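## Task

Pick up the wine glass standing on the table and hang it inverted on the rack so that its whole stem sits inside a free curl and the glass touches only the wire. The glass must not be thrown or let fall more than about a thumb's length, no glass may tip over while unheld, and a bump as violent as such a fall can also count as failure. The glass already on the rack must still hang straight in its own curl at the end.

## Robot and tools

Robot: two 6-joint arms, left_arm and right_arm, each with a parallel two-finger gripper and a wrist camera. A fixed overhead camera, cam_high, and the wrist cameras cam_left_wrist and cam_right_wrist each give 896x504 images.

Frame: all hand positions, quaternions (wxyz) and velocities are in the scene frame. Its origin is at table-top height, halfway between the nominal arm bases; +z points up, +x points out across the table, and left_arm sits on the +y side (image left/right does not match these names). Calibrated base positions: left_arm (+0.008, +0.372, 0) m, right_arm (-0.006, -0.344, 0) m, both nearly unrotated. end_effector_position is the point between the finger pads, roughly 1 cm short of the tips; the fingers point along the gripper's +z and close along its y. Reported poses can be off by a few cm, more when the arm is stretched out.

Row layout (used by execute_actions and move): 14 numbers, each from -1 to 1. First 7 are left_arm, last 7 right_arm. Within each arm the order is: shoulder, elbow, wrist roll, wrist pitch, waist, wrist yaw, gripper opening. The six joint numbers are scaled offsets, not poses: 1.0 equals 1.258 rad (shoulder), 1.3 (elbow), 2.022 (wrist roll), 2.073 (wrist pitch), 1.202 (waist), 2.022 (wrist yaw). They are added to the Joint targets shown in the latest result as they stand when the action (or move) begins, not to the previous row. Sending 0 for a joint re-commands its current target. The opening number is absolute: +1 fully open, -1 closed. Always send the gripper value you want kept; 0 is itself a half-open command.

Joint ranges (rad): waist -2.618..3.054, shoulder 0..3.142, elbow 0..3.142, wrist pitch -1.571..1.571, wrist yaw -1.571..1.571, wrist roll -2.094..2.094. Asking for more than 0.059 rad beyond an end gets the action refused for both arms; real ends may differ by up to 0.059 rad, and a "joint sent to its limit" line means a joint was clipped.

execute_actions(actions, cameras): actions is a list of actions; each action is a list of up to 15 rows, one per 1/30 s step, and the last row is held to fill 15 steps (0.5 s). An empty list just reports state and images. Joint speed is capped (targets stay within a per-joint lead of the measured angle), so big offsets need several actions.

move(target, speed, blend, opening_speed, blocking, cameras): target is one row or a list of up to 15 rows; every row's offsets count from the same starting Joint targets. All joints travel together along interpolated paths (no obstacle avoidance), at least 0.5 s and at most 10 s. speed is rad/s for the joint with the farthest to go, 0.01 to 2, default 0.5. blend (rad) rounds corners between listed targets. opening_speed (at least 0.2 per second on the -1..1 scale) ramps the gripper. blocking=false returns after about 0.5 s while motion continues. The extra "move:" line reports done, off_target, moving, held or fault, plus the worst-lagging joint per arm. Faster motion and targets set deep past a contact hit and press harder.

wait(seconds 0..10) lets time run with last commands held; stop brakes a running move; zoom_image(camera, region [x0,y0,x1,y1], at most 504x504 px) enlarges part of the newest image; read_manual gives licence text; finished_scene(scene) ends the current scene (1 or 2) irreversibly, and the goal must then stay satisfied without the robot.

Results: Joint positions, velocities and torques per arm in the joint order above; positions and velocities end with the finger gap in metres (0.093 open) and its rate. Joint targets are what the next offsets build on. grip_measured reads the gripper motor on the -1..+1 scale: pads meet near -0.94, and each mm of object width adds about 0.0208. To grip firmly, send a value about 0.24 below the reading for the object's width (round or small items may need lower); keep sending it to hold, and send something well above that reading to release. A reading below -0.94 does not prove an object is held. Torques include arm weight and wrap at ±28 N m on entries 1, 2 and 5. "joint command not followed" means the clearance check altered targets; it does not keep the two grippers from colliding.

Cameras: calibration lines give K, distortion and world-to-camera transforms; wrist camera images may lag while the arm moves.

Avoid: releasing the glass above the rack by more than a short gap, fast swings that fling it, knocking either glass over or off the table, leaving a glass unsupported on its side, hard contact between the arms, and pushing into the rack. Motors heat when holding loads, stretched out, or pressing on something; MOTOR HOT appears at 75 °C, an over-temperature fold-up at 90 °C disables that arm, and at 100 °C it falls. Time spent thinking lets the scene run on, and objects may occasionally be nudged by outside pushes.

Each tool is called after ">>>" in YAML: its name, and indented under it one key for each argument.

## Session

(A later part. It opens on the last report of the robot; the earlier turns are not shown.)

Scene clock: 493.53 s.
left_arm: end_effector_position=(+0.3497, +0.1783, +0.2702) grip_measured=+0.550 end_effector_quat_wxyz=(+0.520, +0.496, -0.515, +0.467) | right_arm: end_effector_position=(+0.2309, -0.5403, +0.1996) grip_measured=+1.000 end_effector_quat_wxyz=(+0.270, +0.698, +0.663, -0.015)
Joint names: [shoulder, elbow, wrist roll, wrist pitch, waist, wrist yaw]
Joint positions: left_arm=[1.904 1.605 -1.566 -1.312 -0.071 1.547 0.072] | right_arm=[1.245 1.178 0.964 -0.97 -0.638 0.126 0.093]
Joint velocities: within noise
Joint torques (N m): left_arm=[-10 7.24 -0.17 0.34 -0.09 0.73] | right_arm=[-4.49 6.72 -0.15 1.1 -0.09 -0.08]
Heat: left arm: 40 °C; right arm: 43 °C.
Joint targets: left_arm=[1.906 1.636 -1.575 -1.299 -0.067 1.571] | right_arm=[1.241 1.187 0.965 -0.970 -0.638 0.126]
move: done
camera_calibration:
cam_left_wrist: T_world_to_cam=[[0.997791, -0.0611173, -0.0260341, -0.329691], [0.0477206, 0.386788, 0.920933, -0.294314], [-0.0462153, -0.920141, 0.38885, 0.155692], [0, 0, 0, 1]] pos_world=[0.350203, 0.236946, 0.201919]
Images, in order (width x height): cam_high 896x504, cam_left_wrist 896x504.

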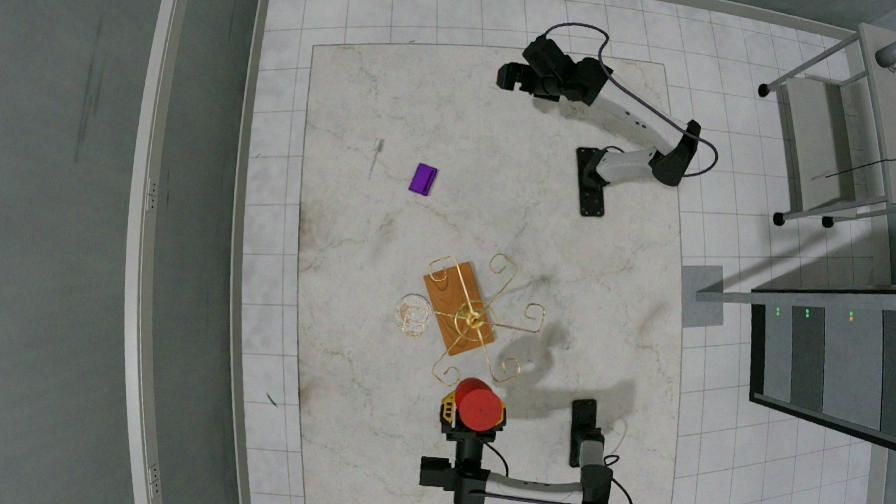

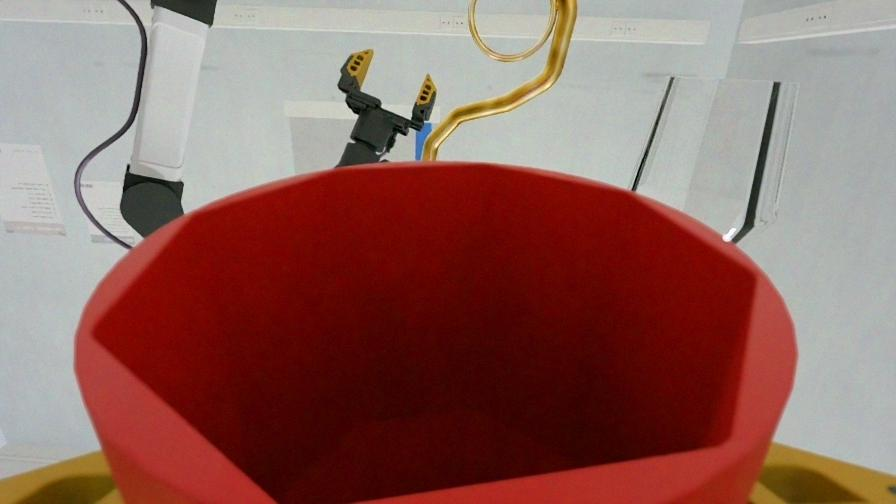

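>>> move:
  target: [0.1439,0.1924,0,-0.0342,-0.1364,0,0.4,0,0,0,0,0,0,1]
  speed: 0.25
  cameras: ["cam_high","cam_left_wrist"]

>>> zoom_image:
  camera: "cam_high"
  region: [410, 290, 530, 410]

Scene clock: 559.23 s.
left_arm: end_effector_position=(+0.3582, +0.1162, +0.2699) grip_measured=+0.550 end_effector_quat_wxyz=(+0.550, +0.447, -0.559, +0.431) | right_arm: end_effector_position=(+0.2309, -0.5403, +0.1996) grip_measured=+1.000 end_effector_quat_wxyz=(+0.270, +0.698, +0.663, -0.015)
Joint names: [shoulder, elbow, wrist roll, wrist pitch, waist, wrist yaw]
Joint positions: left_arm=[2.08 1.855 -1.567 -1.36 -0.23 1.547 0.072] | right_arm=[1.245 1.178 0.964 -0.97 -0.638 0.126 0.093]
Joint velocities: within noise
Joint torques (N m): left_arm=[-11.1 7.19 -0.18 0.13 -0.34 0.8] | right_arm=[-4.56 6.79 -0.11 1.14 -0.1 -0.03]
Heat: left arm: 43 °C; right arm: 43 °C.
Joint targets: left_arm=[2.087 1.886 -1.575 -1.371 -0.231 1.571] | right_arm=[1.241 1.187 0.965 -0.970 -0.638 0.126]
move: done
camera_calibration:
cam_left_wrist: T_world_to_cam=[[0.97576, -0.218842, -0.000479492, -0.322679], [0.0856105, 0.379697, 0.921141, -0.283189], [-0.201402, -0.898854, 0.389228, 0.152089], [0, 0, 0, 1]] pos_world=[0.369733, 0.173616, 0.201505]
Images, in order (width x height): cam_high 896x504, cam_left_wrist 896x504.

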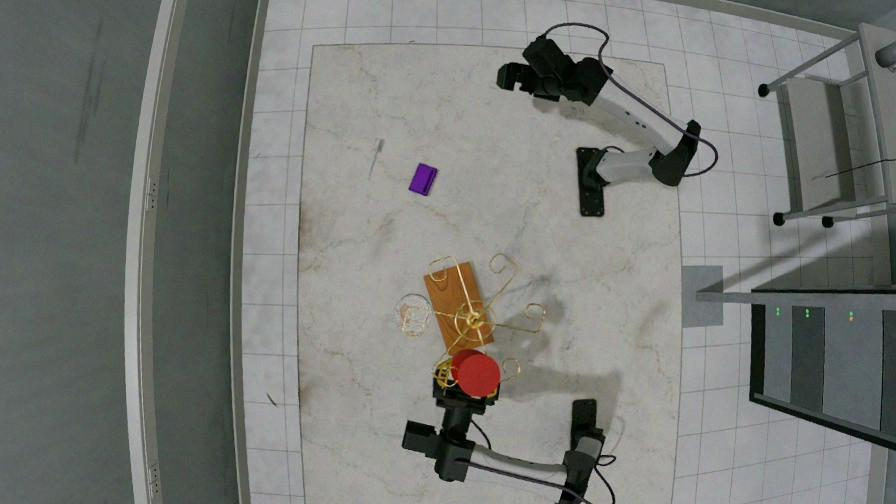

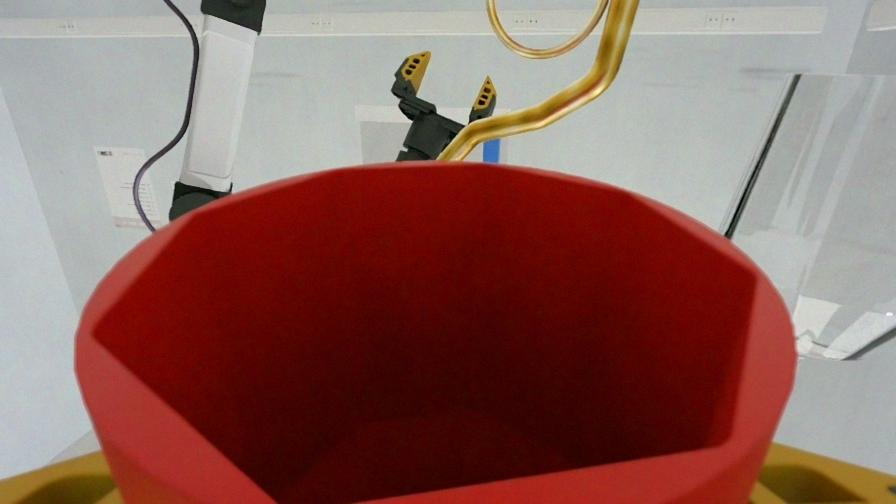

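Scaled by 4.200 from the camera's 896x504 image, which has a finer 1280x720 frame.

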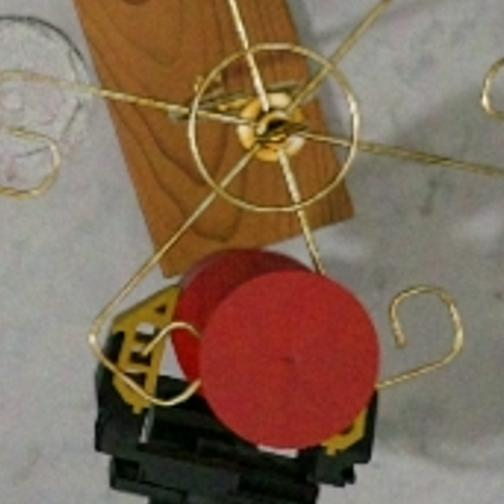

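>>> move:
  target: [0.1377,0.2004,0,-0.0415,-0.042,0,0.4,0,0,0,0,0,0,1]
  speed: 0.2
  cameras: ["cam_high","cam_left_wrist"]

>>> zoom_image:
  camera: "cam_high"
  region: [410, 290, 530, 410]

Scene clock: 600.20 s.
left_arm: end_effector_position=(+0.3808, +0.0899, +0.2666) grip_measured=+0.550 end_effector_quat_wxyz=(+0.559, +0.433, -0.570, +0.419) | right_arm: end_effector_position=(+0.2309, -0.5403, +0.1996) grip_measured=+1.000 end_effector_quat_wxyz=(+0.270, +0.698, +0.663, -0.015)
Joint names: [shoulder, elbow, wrist roll, wrist pitch, waist, wrist yaw]
Joint positions: left_arm=[2.252 2.115 -1.567 -1.446 -0.278 1.547 0.072] | right_arm=[1.245 1.178 0.964 -0.97 -0.638 0.126 0.093]
Joint velocities: within noise
Joint torques (N m): left_arm=[-12.75 7.13 -0.17 0.15 -0.69 0.74] | right_arm=[-4.46 6.72 -0.11 1.13 -0.12 -0.08]
Heat: left arm: 44 °C; right arm: 43 °C.
Joint targets: left_arm=[2.260 2.147 -1.575 -1.457 -0.282 1.571] | right_arm=[1.241 1.187 0.965 -0.970 -0.638 0.126]
move: done
camera_calibration:
cam_left_wrist: T_world_to_cam=[[0.964319, -0.264736, 0.00180924, -0.342659], [0.101442, 0.375803, 0.92113, -0.277762], [-0.244536, -0.88808, 0.38925, 0.149727], [0, 0, 0, 1]] pos_world=[0.395223, 0.146639, 0.198193]
Images, in order (width x height): cam_high 896x504, cam_left_wrist 896x504.

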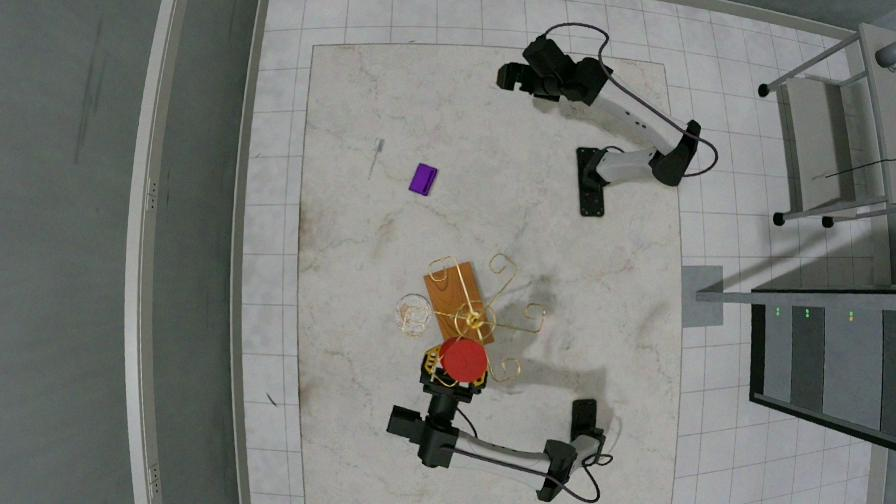

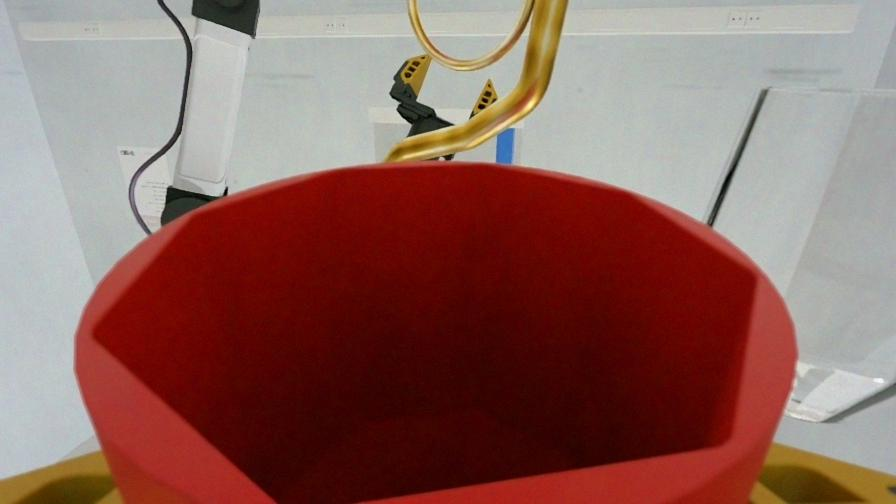

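Scaled by 4.200 from the camera's 896x504 image, which has a finer 1280x720 frame.

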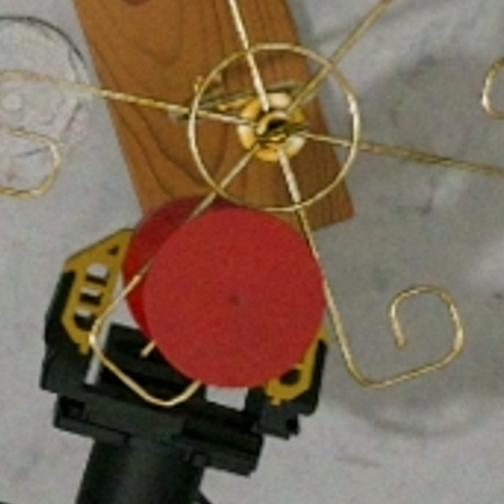

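>>> move:
  target: [0.1264,0.1983,0,-0.048,0.0061,0,0.4,0,0,0,0,0,0,1]
  speed: 0.2
  cameras: ["cam_high","cam_left_wrist"]

>>> zoom_image:
  camera: "cam_high"
  region: [390, 290, 510, 410]

Scene clock: 616.97 s.
left_arm: end_effector_position=(+0.4063, +0.0826, +0.2625) grip_measured=+0.550 end_effector_quat_wxyz=(+0.559, +0.433, -0.570, +0.419) | right_arm: end_effector_position=(+0.2309, -0.5403, +0.1996) grip_measured=+1.000 end_effector_quat_wxyz=(+0.270, +0.698, +0.663, -0.015)
Joint names: [shoulder, elbow, wrist roll, wrist pitch, waist, wrist yaw]
Joint positions: left_arm=[2.411 2.373 -1.567 -1.545 -0.278 1.547 0.072] | right_arm=[1.245 1.178 0.964 -0.97 -0.638 0.126 0.093]
Joint velocities: within noise
Joint torques (N m): left_arm=[-13.57 6.8 -0.14 0.14 -0.12 0.71] | right_arm=[-4.52 6.78 -0.13 1.16 -0.2 -0.03]
Heat: left arm: 48 °C; right arm: 43 °C.
Joint targets: left_arm=[2.419 2.404 -1.575 -1.556 -0.275 1.571] | right_arm=[1.241 1.187 0.965 -0.970 -0.638 0.126]
move: done
camera_calibration:
cam_left_wrist: T_world_to_cam=[[0.964319, -0.264736, 0.00180924, -0.369142], [0.101442, 0.375803, 0.92113, -0.273887], [-0.244536, -0.88808, 0.38925, 0.151063], [0, 0, 0, 1]] pos_world=[0.420694, 0.139359, 0.194152]
Images, in order (width x height): cam_high 896x504, cam_left_wrist 896x504.

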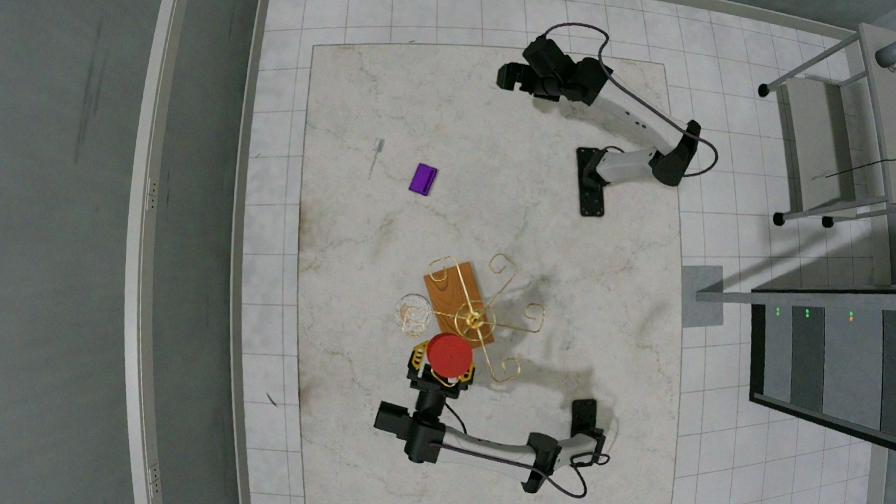

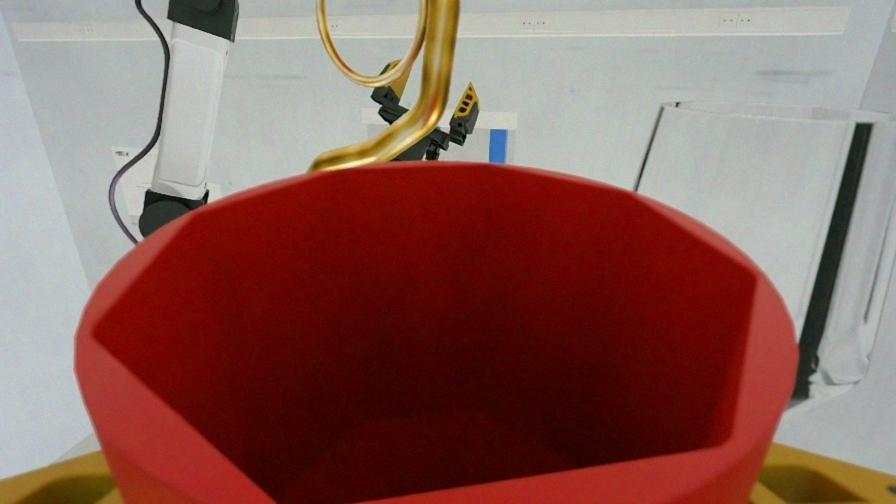

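Scaled by 4.200 from the camera's 896x504 image, which has a finer 1280x720 frame.

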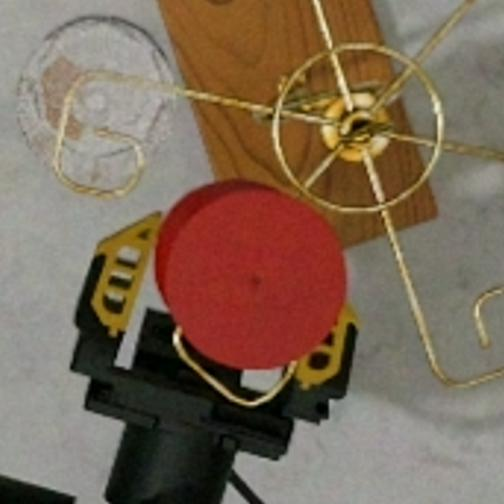

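>>> move:
  target: [-0.0207,-0.0363,0,0.0102,0.0312,0,0.4,0,0,0,0,0,0,1]
  speed: 0.1
  cameras: ["cam_high"]

>>> zoom_image:
  camera: "cam_high"
  region: [390, 310, 490, 410]

Scene clock: 653.13 s.
left_arm: end_effector_position=(+0.4169, +0.0984, +0.2603) grip_measured=+0.550 end_effector_quat_wxyz=(+0.553, +0.447, -0.559, +0.426) | right_arm: end_effector_position=(+0.2309, -0.5403, +0.1996) grip_measured=+1.000 end_effector_quat_wxyz=(+0.270, +0.698, +0.663, -0.015)
Joint names: [shoulder, elbow, wrist roll, wrist pitch, waist, wrist yaw]
Joint positions: left_arm=[2.411 2.364 -1.567 -1.546 -0.239 1.547 0.072] | right_arm=[1.245 1.178 0.964 -0.97 -0.638 0.126 0.093]
Joint velocities: within noise
Joint torques (N m): left_arm=[-16.09 3.95 -0.18 0.29 -0.21 0.76] | right_arm=[-4.53 6.76 -0.1 1.12 -0.1 -0.07]
Heat: left arm: 51 °C; right arm: 43 °C.
Joint targets: left_arm=[2.393 2.357 -1.575 -1.535 -0.237 1.571] | right_arm=[1.241 1.187 0.965 -0.970 -0.638 0.126]
move: done
Images, in order (width x height): cam_high 896x504.

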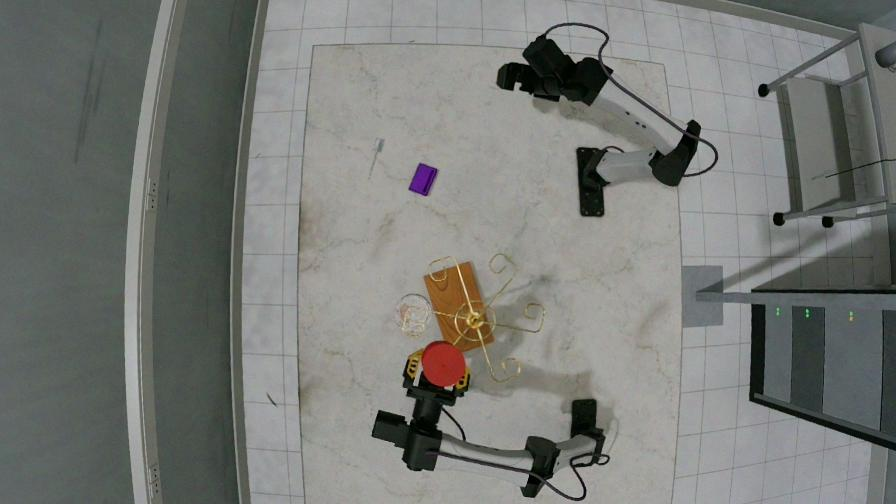

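Scaled by 5.040 from the camera's 896x504 image, which has a finer 1280x720 frame.

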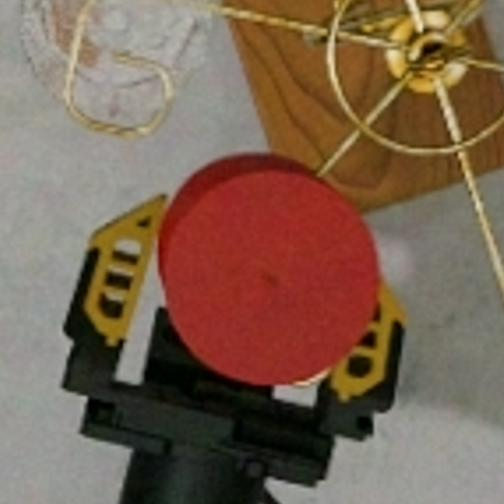

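>>> move:
  target: [-0.0048,-0.0084,0,0.0024,0.0245,0,0.4,0,0,0,0,0,0,1]
  speed: 0.1
  cameras: ["cam_high"]

>>> zoom_image:
  camera: "cam_high"
  region: [390, 310, 490, 410]

Scene clock: 673.33 s.
left_arm: end_effector_position=(+0.4246, +0.1104, +0.2577) grip_measured=+0.550 end_effector_quat_wxyz=(+0.549, +0.457, -0.551, +0.432) | right_arm: end_effector_position=(+0.2309, -0.5403, +0.1996) grip_measured=+1.000 end_effector_quat_wxyz=(+0.270, +0.698, +0.663, -0.015)
Joint names: [shoulder, elbow, wrist roll, wrist pitch, waist, wrist yaw]
Joint positions: left_arm=[2.411 2.354 -1.567 -1.543 -0.21 1.547 0.072] | right_arm=[1.245 1.178 0.964 -0.97 -0.638 0.126 0.093]
Joint velocities: within noise
Joint torques (N m): left_arm=[-16.4 3.86 -0.18 0.36 -0.06 0.71] | right_arm=[-4.36 6.94 -0.1 1.17 -0.13 -0.07]
Heat: left arm: 56 °C; right arm: 43 °C.
Joint targets: left_arm=[2.387 2.346 -1.575 -1.530 -0.207 1.571] | right_arm=[1.241 1.187 0.965 -0.970 -0.638 0.126]
move: done
Images, in order (width x height): cam_high 896x504.

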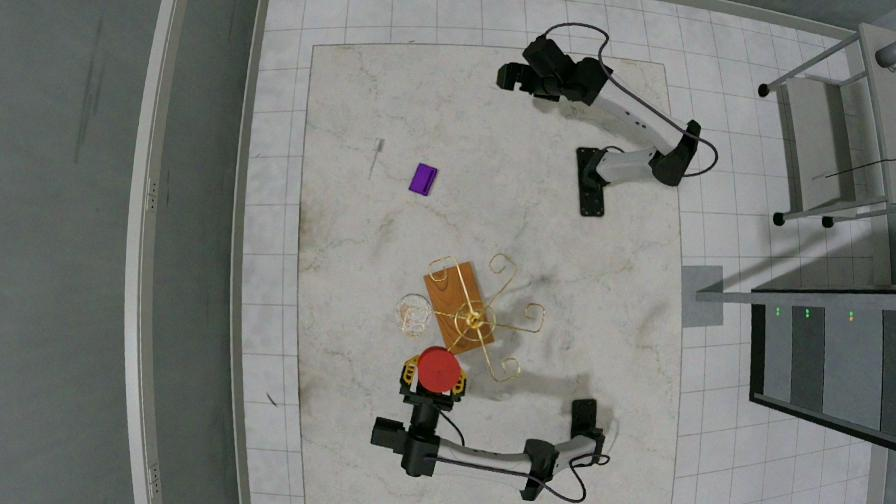

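Scaled by 5.040 from the camera's 896x504 image, which has a finer 1280x720 frame.

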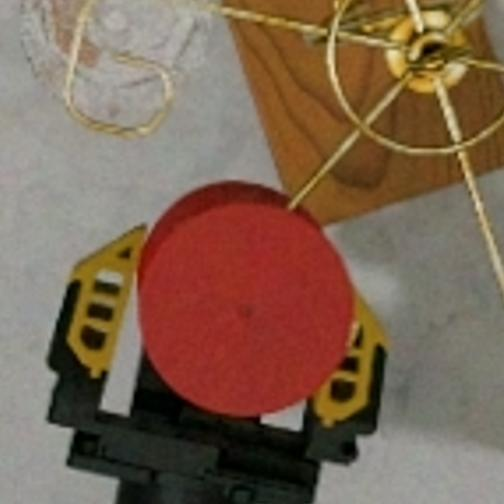

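>>> move:
  target: [-0.0077,-0.0378,0,0.019,0,0,0.4,0,0,0,0,0,0,1]
  speed: 0.05
  cameras: ["cam_high"]

>>> zoom_image:
  camera: "cam_high"
  region: [390, 310, 490, 410]

Scene clock: 692.30 s.
left_arm: end_effector_position=(+0.4261, +0.1100, +0.2505) grip_measured=+0.550 end_effector_quat_wxyz=(+0.556, +0.453, -0.543, +0.436) | right_arm: end_effector_position=(+0.2309, -0.5403, +0.1996) grip_measured=+1.000 end_effector_quat_wxyz=(+0.270, +0.698, +0.663, -0.015)
Joint names: [shoulder, elbow, wrist roll, wrist pitch, waist, wrist yaw]
Joint positions: left_arm=[2.411 2.309 -1.567 -1.503 -0.21 1.57 0.072] | right_arm=[1.245 1.178 0.964 -0.97 -0.638 0.126 0.093]
Joint velocities: within noise
Joint torques (N m): left_arm=[-17.51 3.66 -0.17 0.29 -0.1 0.53] | right_arm=[-4.34 6.89 -0.14 1.13 0.05 -0.04]
Heat: left arm: 59 °C; right arm: 43 °C.
Joint targets: left_arm=[2.378 2.297 -1.575 -1.490 -0.207 1.572] | right_arm=[1.241 1.187 0.965 -0.970 -0.638 0.126]
move: done
Images, in order (width x height): cam_high 896x504.

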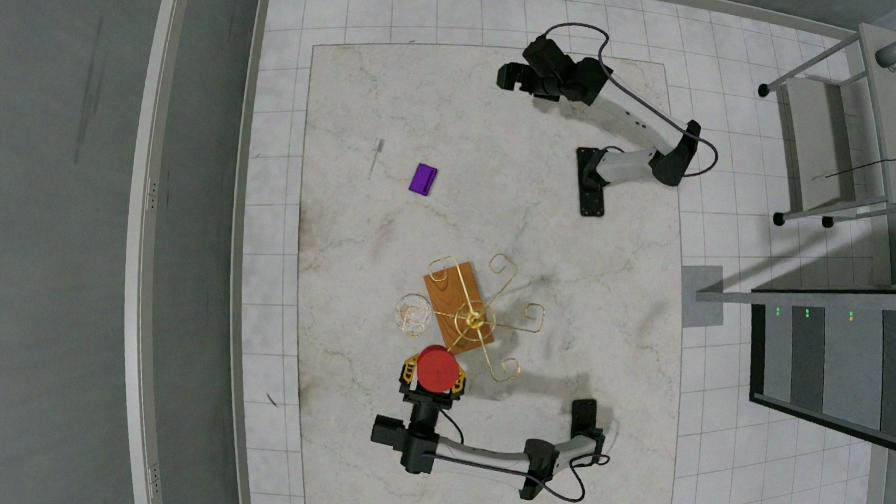

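Scaled by 5.040 from the camera's 896x504 image, which has a finer 1280x720 frame.

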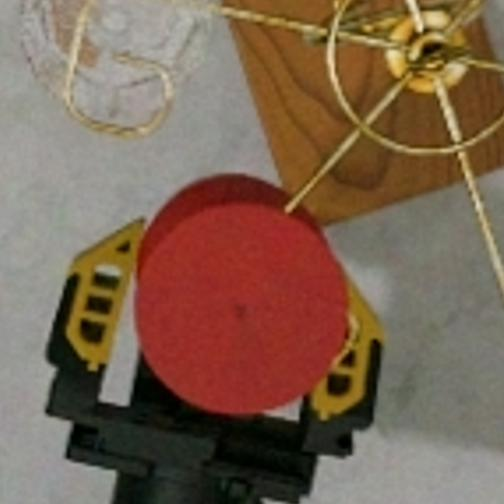

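>>> move:
  target: [-0.0035,-0.0142,0,0.0071,0,0,0.4,0,0,0,0,0,0,1]
  speed: 0.05
  cameras: ["cam_high"]

>>> zoom_image:
  camera: "cam_high"
  region: [390, 310, 490, 410]

Scene clock: 711.63 s.
left_arm: end_effector_position=(+0.4268, +0.1099, +0.2496) grip_measured=+0.550 end_effector_quat_wxyz=(+0.560, +0.449, -0.539, +0.441) | right_arm: end_effector_position=(+0.2309, -0.5403, +0.1996) grip_measured=+1.000 end_effector_quat_wxyz=(+0.270, +0.698, +0.663, -0.015)
Joint names: [shoulder, elbow, wrist roll, wrist pitch, waist, wrist yaw]
Joint positions: left_arm=[2.411 2.295 -1.567 -1.487 -0.21 1.586 0.072] | right_arm=[1.245 1.178 0.964 -0.97 -0.638 0.126 0.093]
Joint velocities: within noise
Joint torques (N m): left_arm=[-17.94 3.37 -0.18 0.3 -0.1 0.36] | right_arm=[-4.46 6.98 -0.11 1.11 -0.13 -0.02]
Heat: left arm: 64 °C; right arm: 43 °C.
Joint targets: left_arm=[2.373 2.279 -1.575 -1.476 -0.207 1.571] | right_arm=[1.241 1.187 0.965 -0.970 -0.638 0.126]
move: off_target (left_arm); left_arm: the shoulder is farthest, 0.037 rad from its target
Images, in order (width x height): cam_high 896x504.

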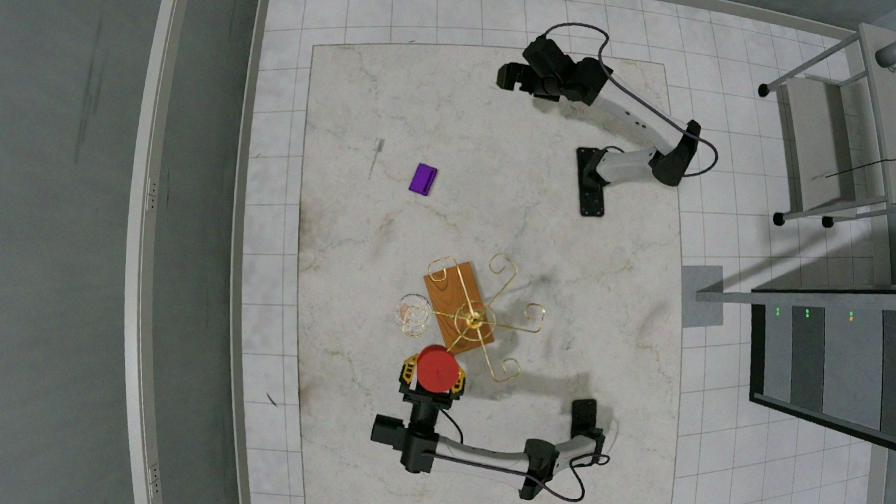

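Scaled by 5.040 from the camera's 896x504 image, which has a finer 1280x720 frame.

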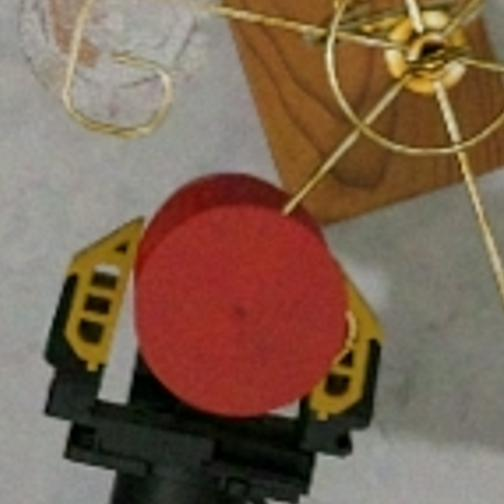

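>>> move:
  target: [0.0035,0.0142,0,-0.0071,0,0,1,0,0,0,0,0,0,1]
  opening_speed: 0.3
  speed: 0.05
  cameras: ["cam_high","cam_left_wrist"]

>>> zoom_image:
  camera: "cam_high"
  region: [390, 310, 490, 410]

Scene clock: 732.23 s.
left_arm: end_effector_position=(+0.4269, +0.1099, +0.2491) grip_measured=+1.000 end_effector_quat_wxyz=(+0.559, +0.449, -0.540, +0.440) | right_arm: end_effector_position=(+0.2309, -0.5403, +0.1996) grip_measured=+1.000 end_effector_quat_wxyz=(+0.270, +0.698, +0.663, -0.015)
Joint names: [shoulder, elbow, wrist roll, wrist pitch, waist, wrist yaw]
Joint positions: left_arm=[2.411 2.294 -1.567 -1.485 -0.21 1.584 0.093] | right_arm=[1.245 1.178 0.964 -0.97 -0.638 0.126 0.093]
Joint velocities: within noise
Joint torques (N m): left_arm=[-17.58 4.62 -0.13 0.14 -0.47 0.38] | right_arm=[-4.42 6.76 -0.15 1.16 -0.1 -0.03]
Heat: left arm: 67 °C; right arm: 43 °C.
Joint targets: left_arm=[2.378 2.297 -1.575 -1.491 -0.207 1.572] | right_arm=[1.241 1.187 0.965 -0.970 -0.638 0.126]
move: done
camera_calibration:
cam_left_wrist: T_world_to_cam=[[0.980013, -0.198183, -0.0172734, -0.391031], [0.0990949, 0.411039, 0.906216, -0.272989], [-0.172496, -0.889815, 0.422462, 0.146722], [0, 0, 0, 1]] pos_world=[0.435576, 0.165268, 0.178648]
Images, in order (width x height): cam_high 896x504, cam_left_wrist 896x504.

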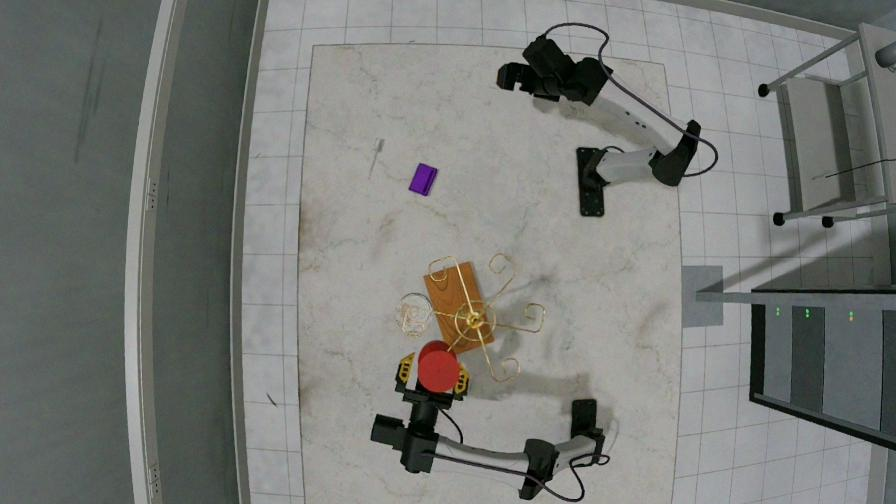

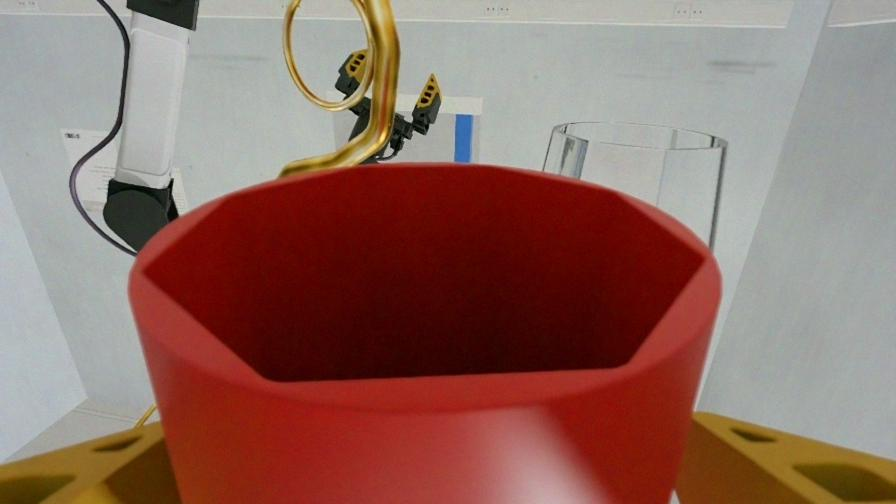

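Scaled by 5.040 from the camera's 896x504 image, which has a finer 1280x720 frame.

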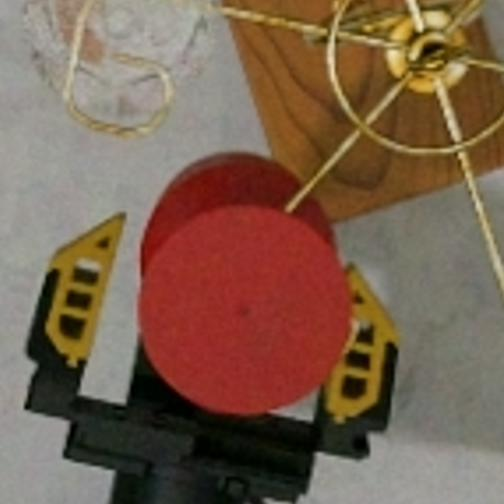

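>>> move:
  target:
    - [-0.0135,-0.0215,0,0.0058,0,0,1,0,0,0,0,0,0,1]
    - [-0.1114,-0.1827,0,0.0475,0.0926,0,1,0,0,0,0,0,0,1]
  speed: 0.1
  cameras: ["cam_high","cam_left_wrist"]

>>> zoom_image:
  camera: "cam_high"
  region: [390, 310, 490, 410]

Scene clock: 771.60 s.
left_arm: end_effector_position=(+0.4308, +0.1597, +0.2445) grip_measured=+1.000 end_effector_quat_wxyz=(+0.540, +0.485, -0.509, +0.463) | right_arm: end_effector_position=(+0.2309, -0.5403, +0.1996) grip_measured=+1.000 end_effector_quat_wxyz=(+0.270, +0.698, +0.663, -0.015)
Joint names: [shoulder, elbow, wrist roll, wrist pitch, waist, wrist yaw]
Joint positions: left_arm=[2.291 2.069 -1.567 -1.405 -0.1 1.583 0.093] | right_arm=[1.245 1.178 0.964 -0.97 -0.638 0.126 0.093]
Joint velocities: within noise
Joint torques (N m): left_arm=[-18.74 3.9 -0.14 0.29 -0.08 0.42] | right_arm=[-4.36 6.76 -0.11 1.09 0.02 -0.01]
Heat: left arm: 72 °C; right arm: 43 °C.
Joint targets: left_arm=[2.237 2.060 -1.575 -1.392 -0.096 1.571] | right_arm=[1.241 1.187 0.965 -0.970 -0.638 0.126]
move: off_target (left_arm); left_arm: the shoulder is farthest, 0.054 rad from its target
camera_calibration:
cam_left_wrist: T_world_to_cam=[[0.995036, -0.089465, -0.0435723, -0.402455], [0.0771043, 0.41634, 0.905934, -0.281019], [-0.0629084, -0.904796, 0.421172, 0.149121], [0, 0, 0, 1]] pos_world=[0.431506, 0.215918, 0.174243]
Images, in order (width x height): cam_high 896x504, cam_left_wrist 896x504.

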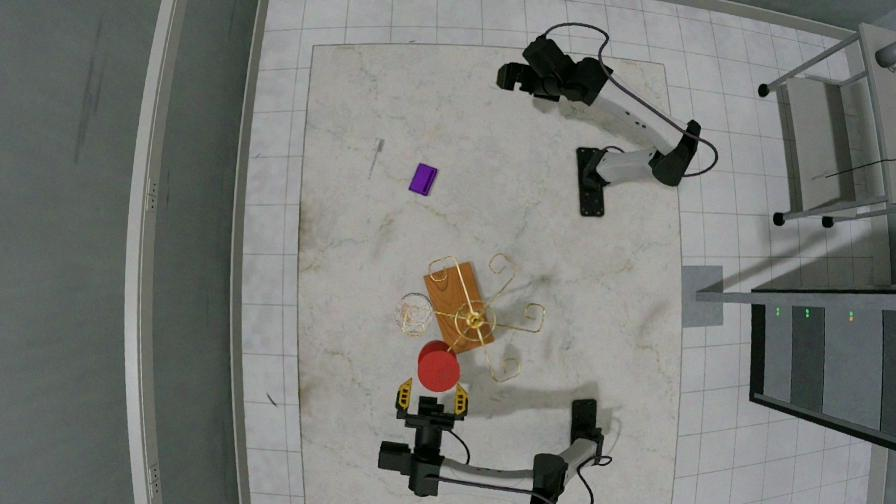

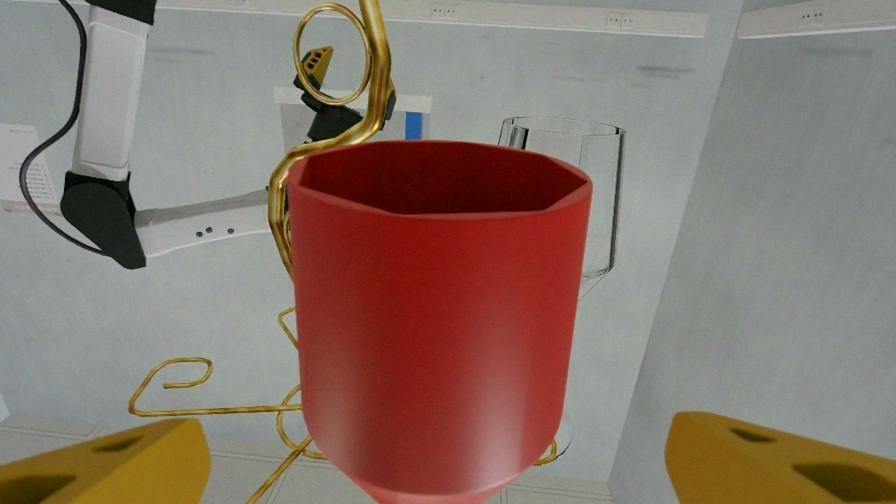

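Scaled by 5.040 from the camera's 896x504 image, which has a finer 1280x720 frame.

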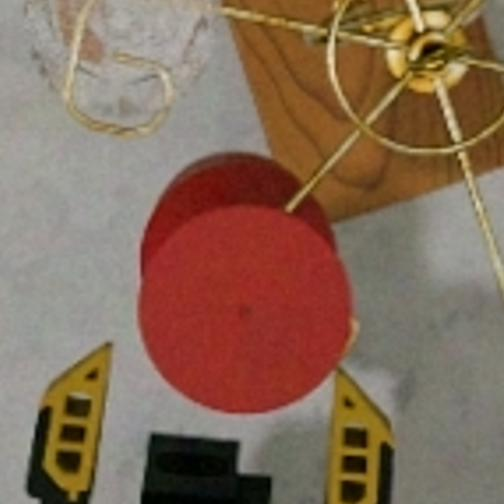

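>>> move:
  target:
    - [-0.1543,-0.2335,0,0.0528,0.1403,0,1,0,0,0,0,0,0,1]
    - [-0.5859,-0.43,0,0.0528,0.45,0,1,0,0,0,0,0,0,1]
  speed: 0.4
  blend: 0.05

>>> zoom_image:
  camera: "cam_high"
  region: [390, 310, 490, 410]

>>> zoom_image:
  camera: "cam_left_wrist"
  region: [392, 0, 896, 504]

Scene clock: 790.07 s.
left_arm: end_effector_position=(+0.3246, +0.3349, +0.3655) grip_measured=+1.000 end_effector_quat_wxyz=(+0.295, +0.536, -0.455, +0.646) | right_arm: end_effector_position=(+0.2309, -0.5403, +0.1996) grip_measured=+1.000 end_effector_quat_wxyz=(+0.270, +0.698, +0.663, -0.015)
Joint names: [shoulder, elbow, wrist roll, wrist pitch, waist, wrist yaw]
Joint positions: left_arm=[1.518 1.51 -1.567 -1.291 0.441 1.582 0.093] | right_arm=[1.245 1.178 0.964 -0.97 -0.638 0.126 0.093]
Joint velocities: within noise
Joint torques (N m): left_arm=[-8.29 3.96 -0.14 0.67 -0.25 0.41] | right_arm=[-4.44 6.83 -0.11 1.16 -0.12 -0.02]
Heat: left arm: 77 °C; right arm: 43 °C. Fold the left arm in close to its base, or ease its load, before you think long.
Joint targets: left_arm=[1.500 1.501 -1.575 -1.283 0.445 1.572] | right_arm=[1.241 1.187 0.965 -0.970 -0.638 0.126]
MOTOR HOT: the shoulder of the left arm reports 77 °C; the controller's stop level is 90 °C. To cool a motor, set the load down, stop pushing, or move to a pose that needs little force.
move: done
camera_calibration:
cam_left_wrist: T_world_to_cam=[[0.863392, 0.419268, 0.280658, -0.521953], [-0.413708, 0.269913, 0.869478, -0.233732], [0.288791, -0.866811, 0.406495, 0.128534], [0, 0, 0, 1]] pos_world=[0.316834, 0.393341, 0.297466]

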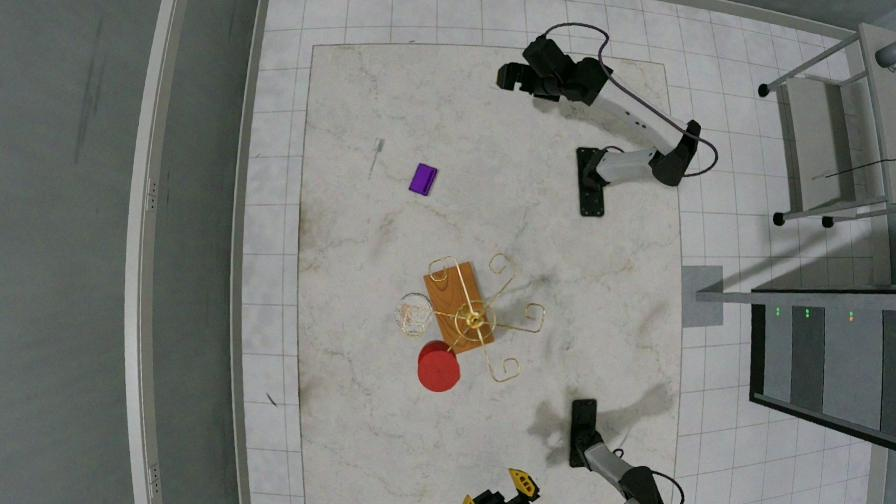

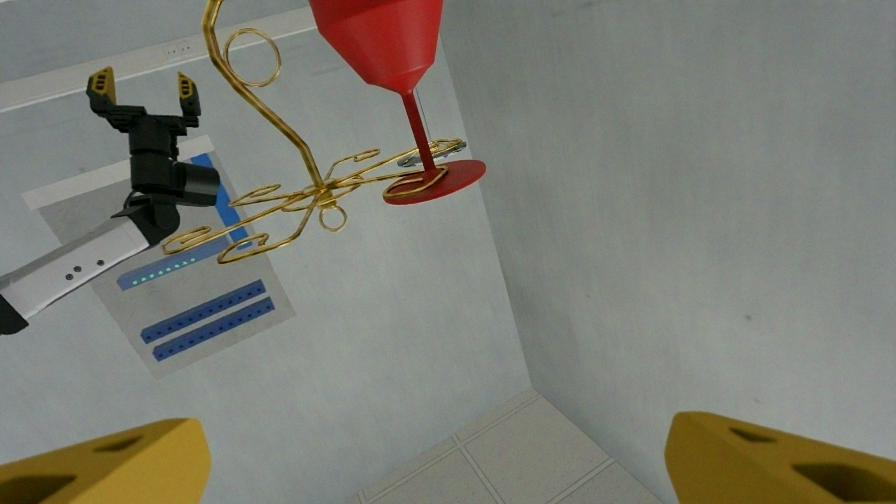

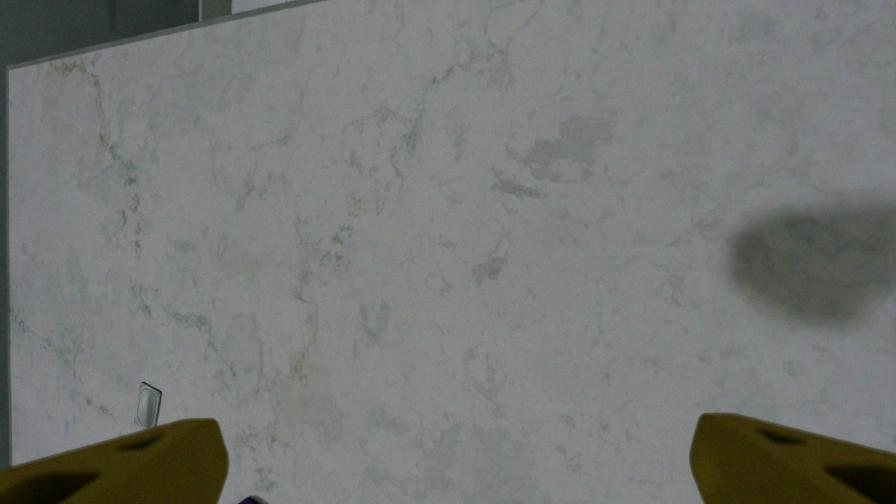

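Scaled by 5.040 from the camera's 896x504 image, which has a finer 1280x720 frame.

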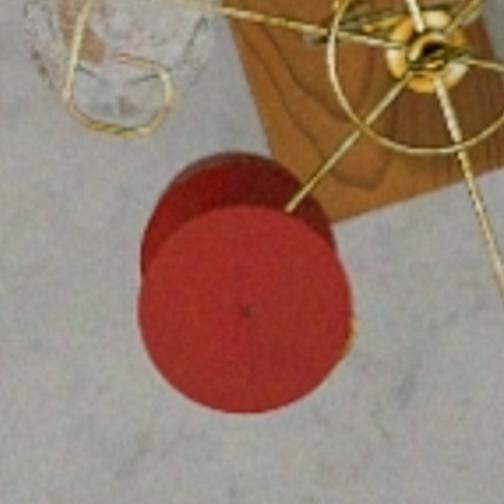

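Scaled by 1.000.

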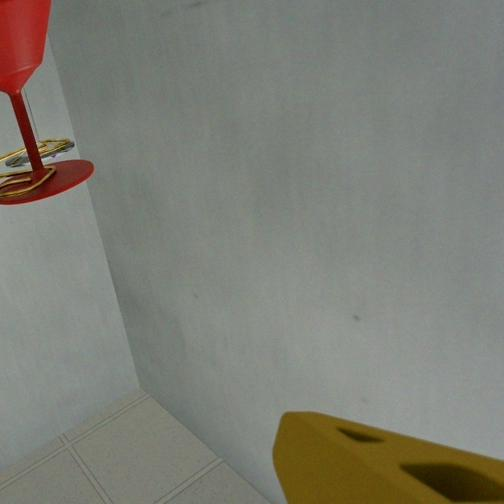

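>>> zoom_image:
  camera: "cam_left_wrist"
  region: [330, 80, 510, 220]

Scaled by 2.800 from the camera's 896x504 image, which has a finer 1280x720 frame.

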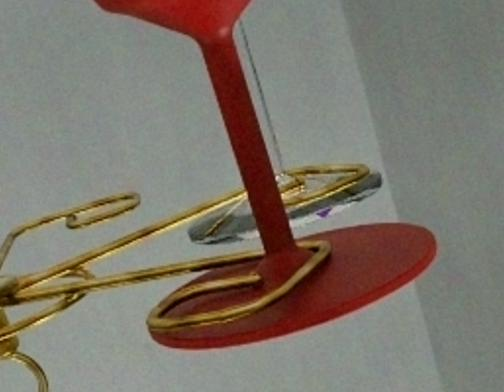

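>>> finished_scene:
  scene: 1

The scene is finished: the task was done.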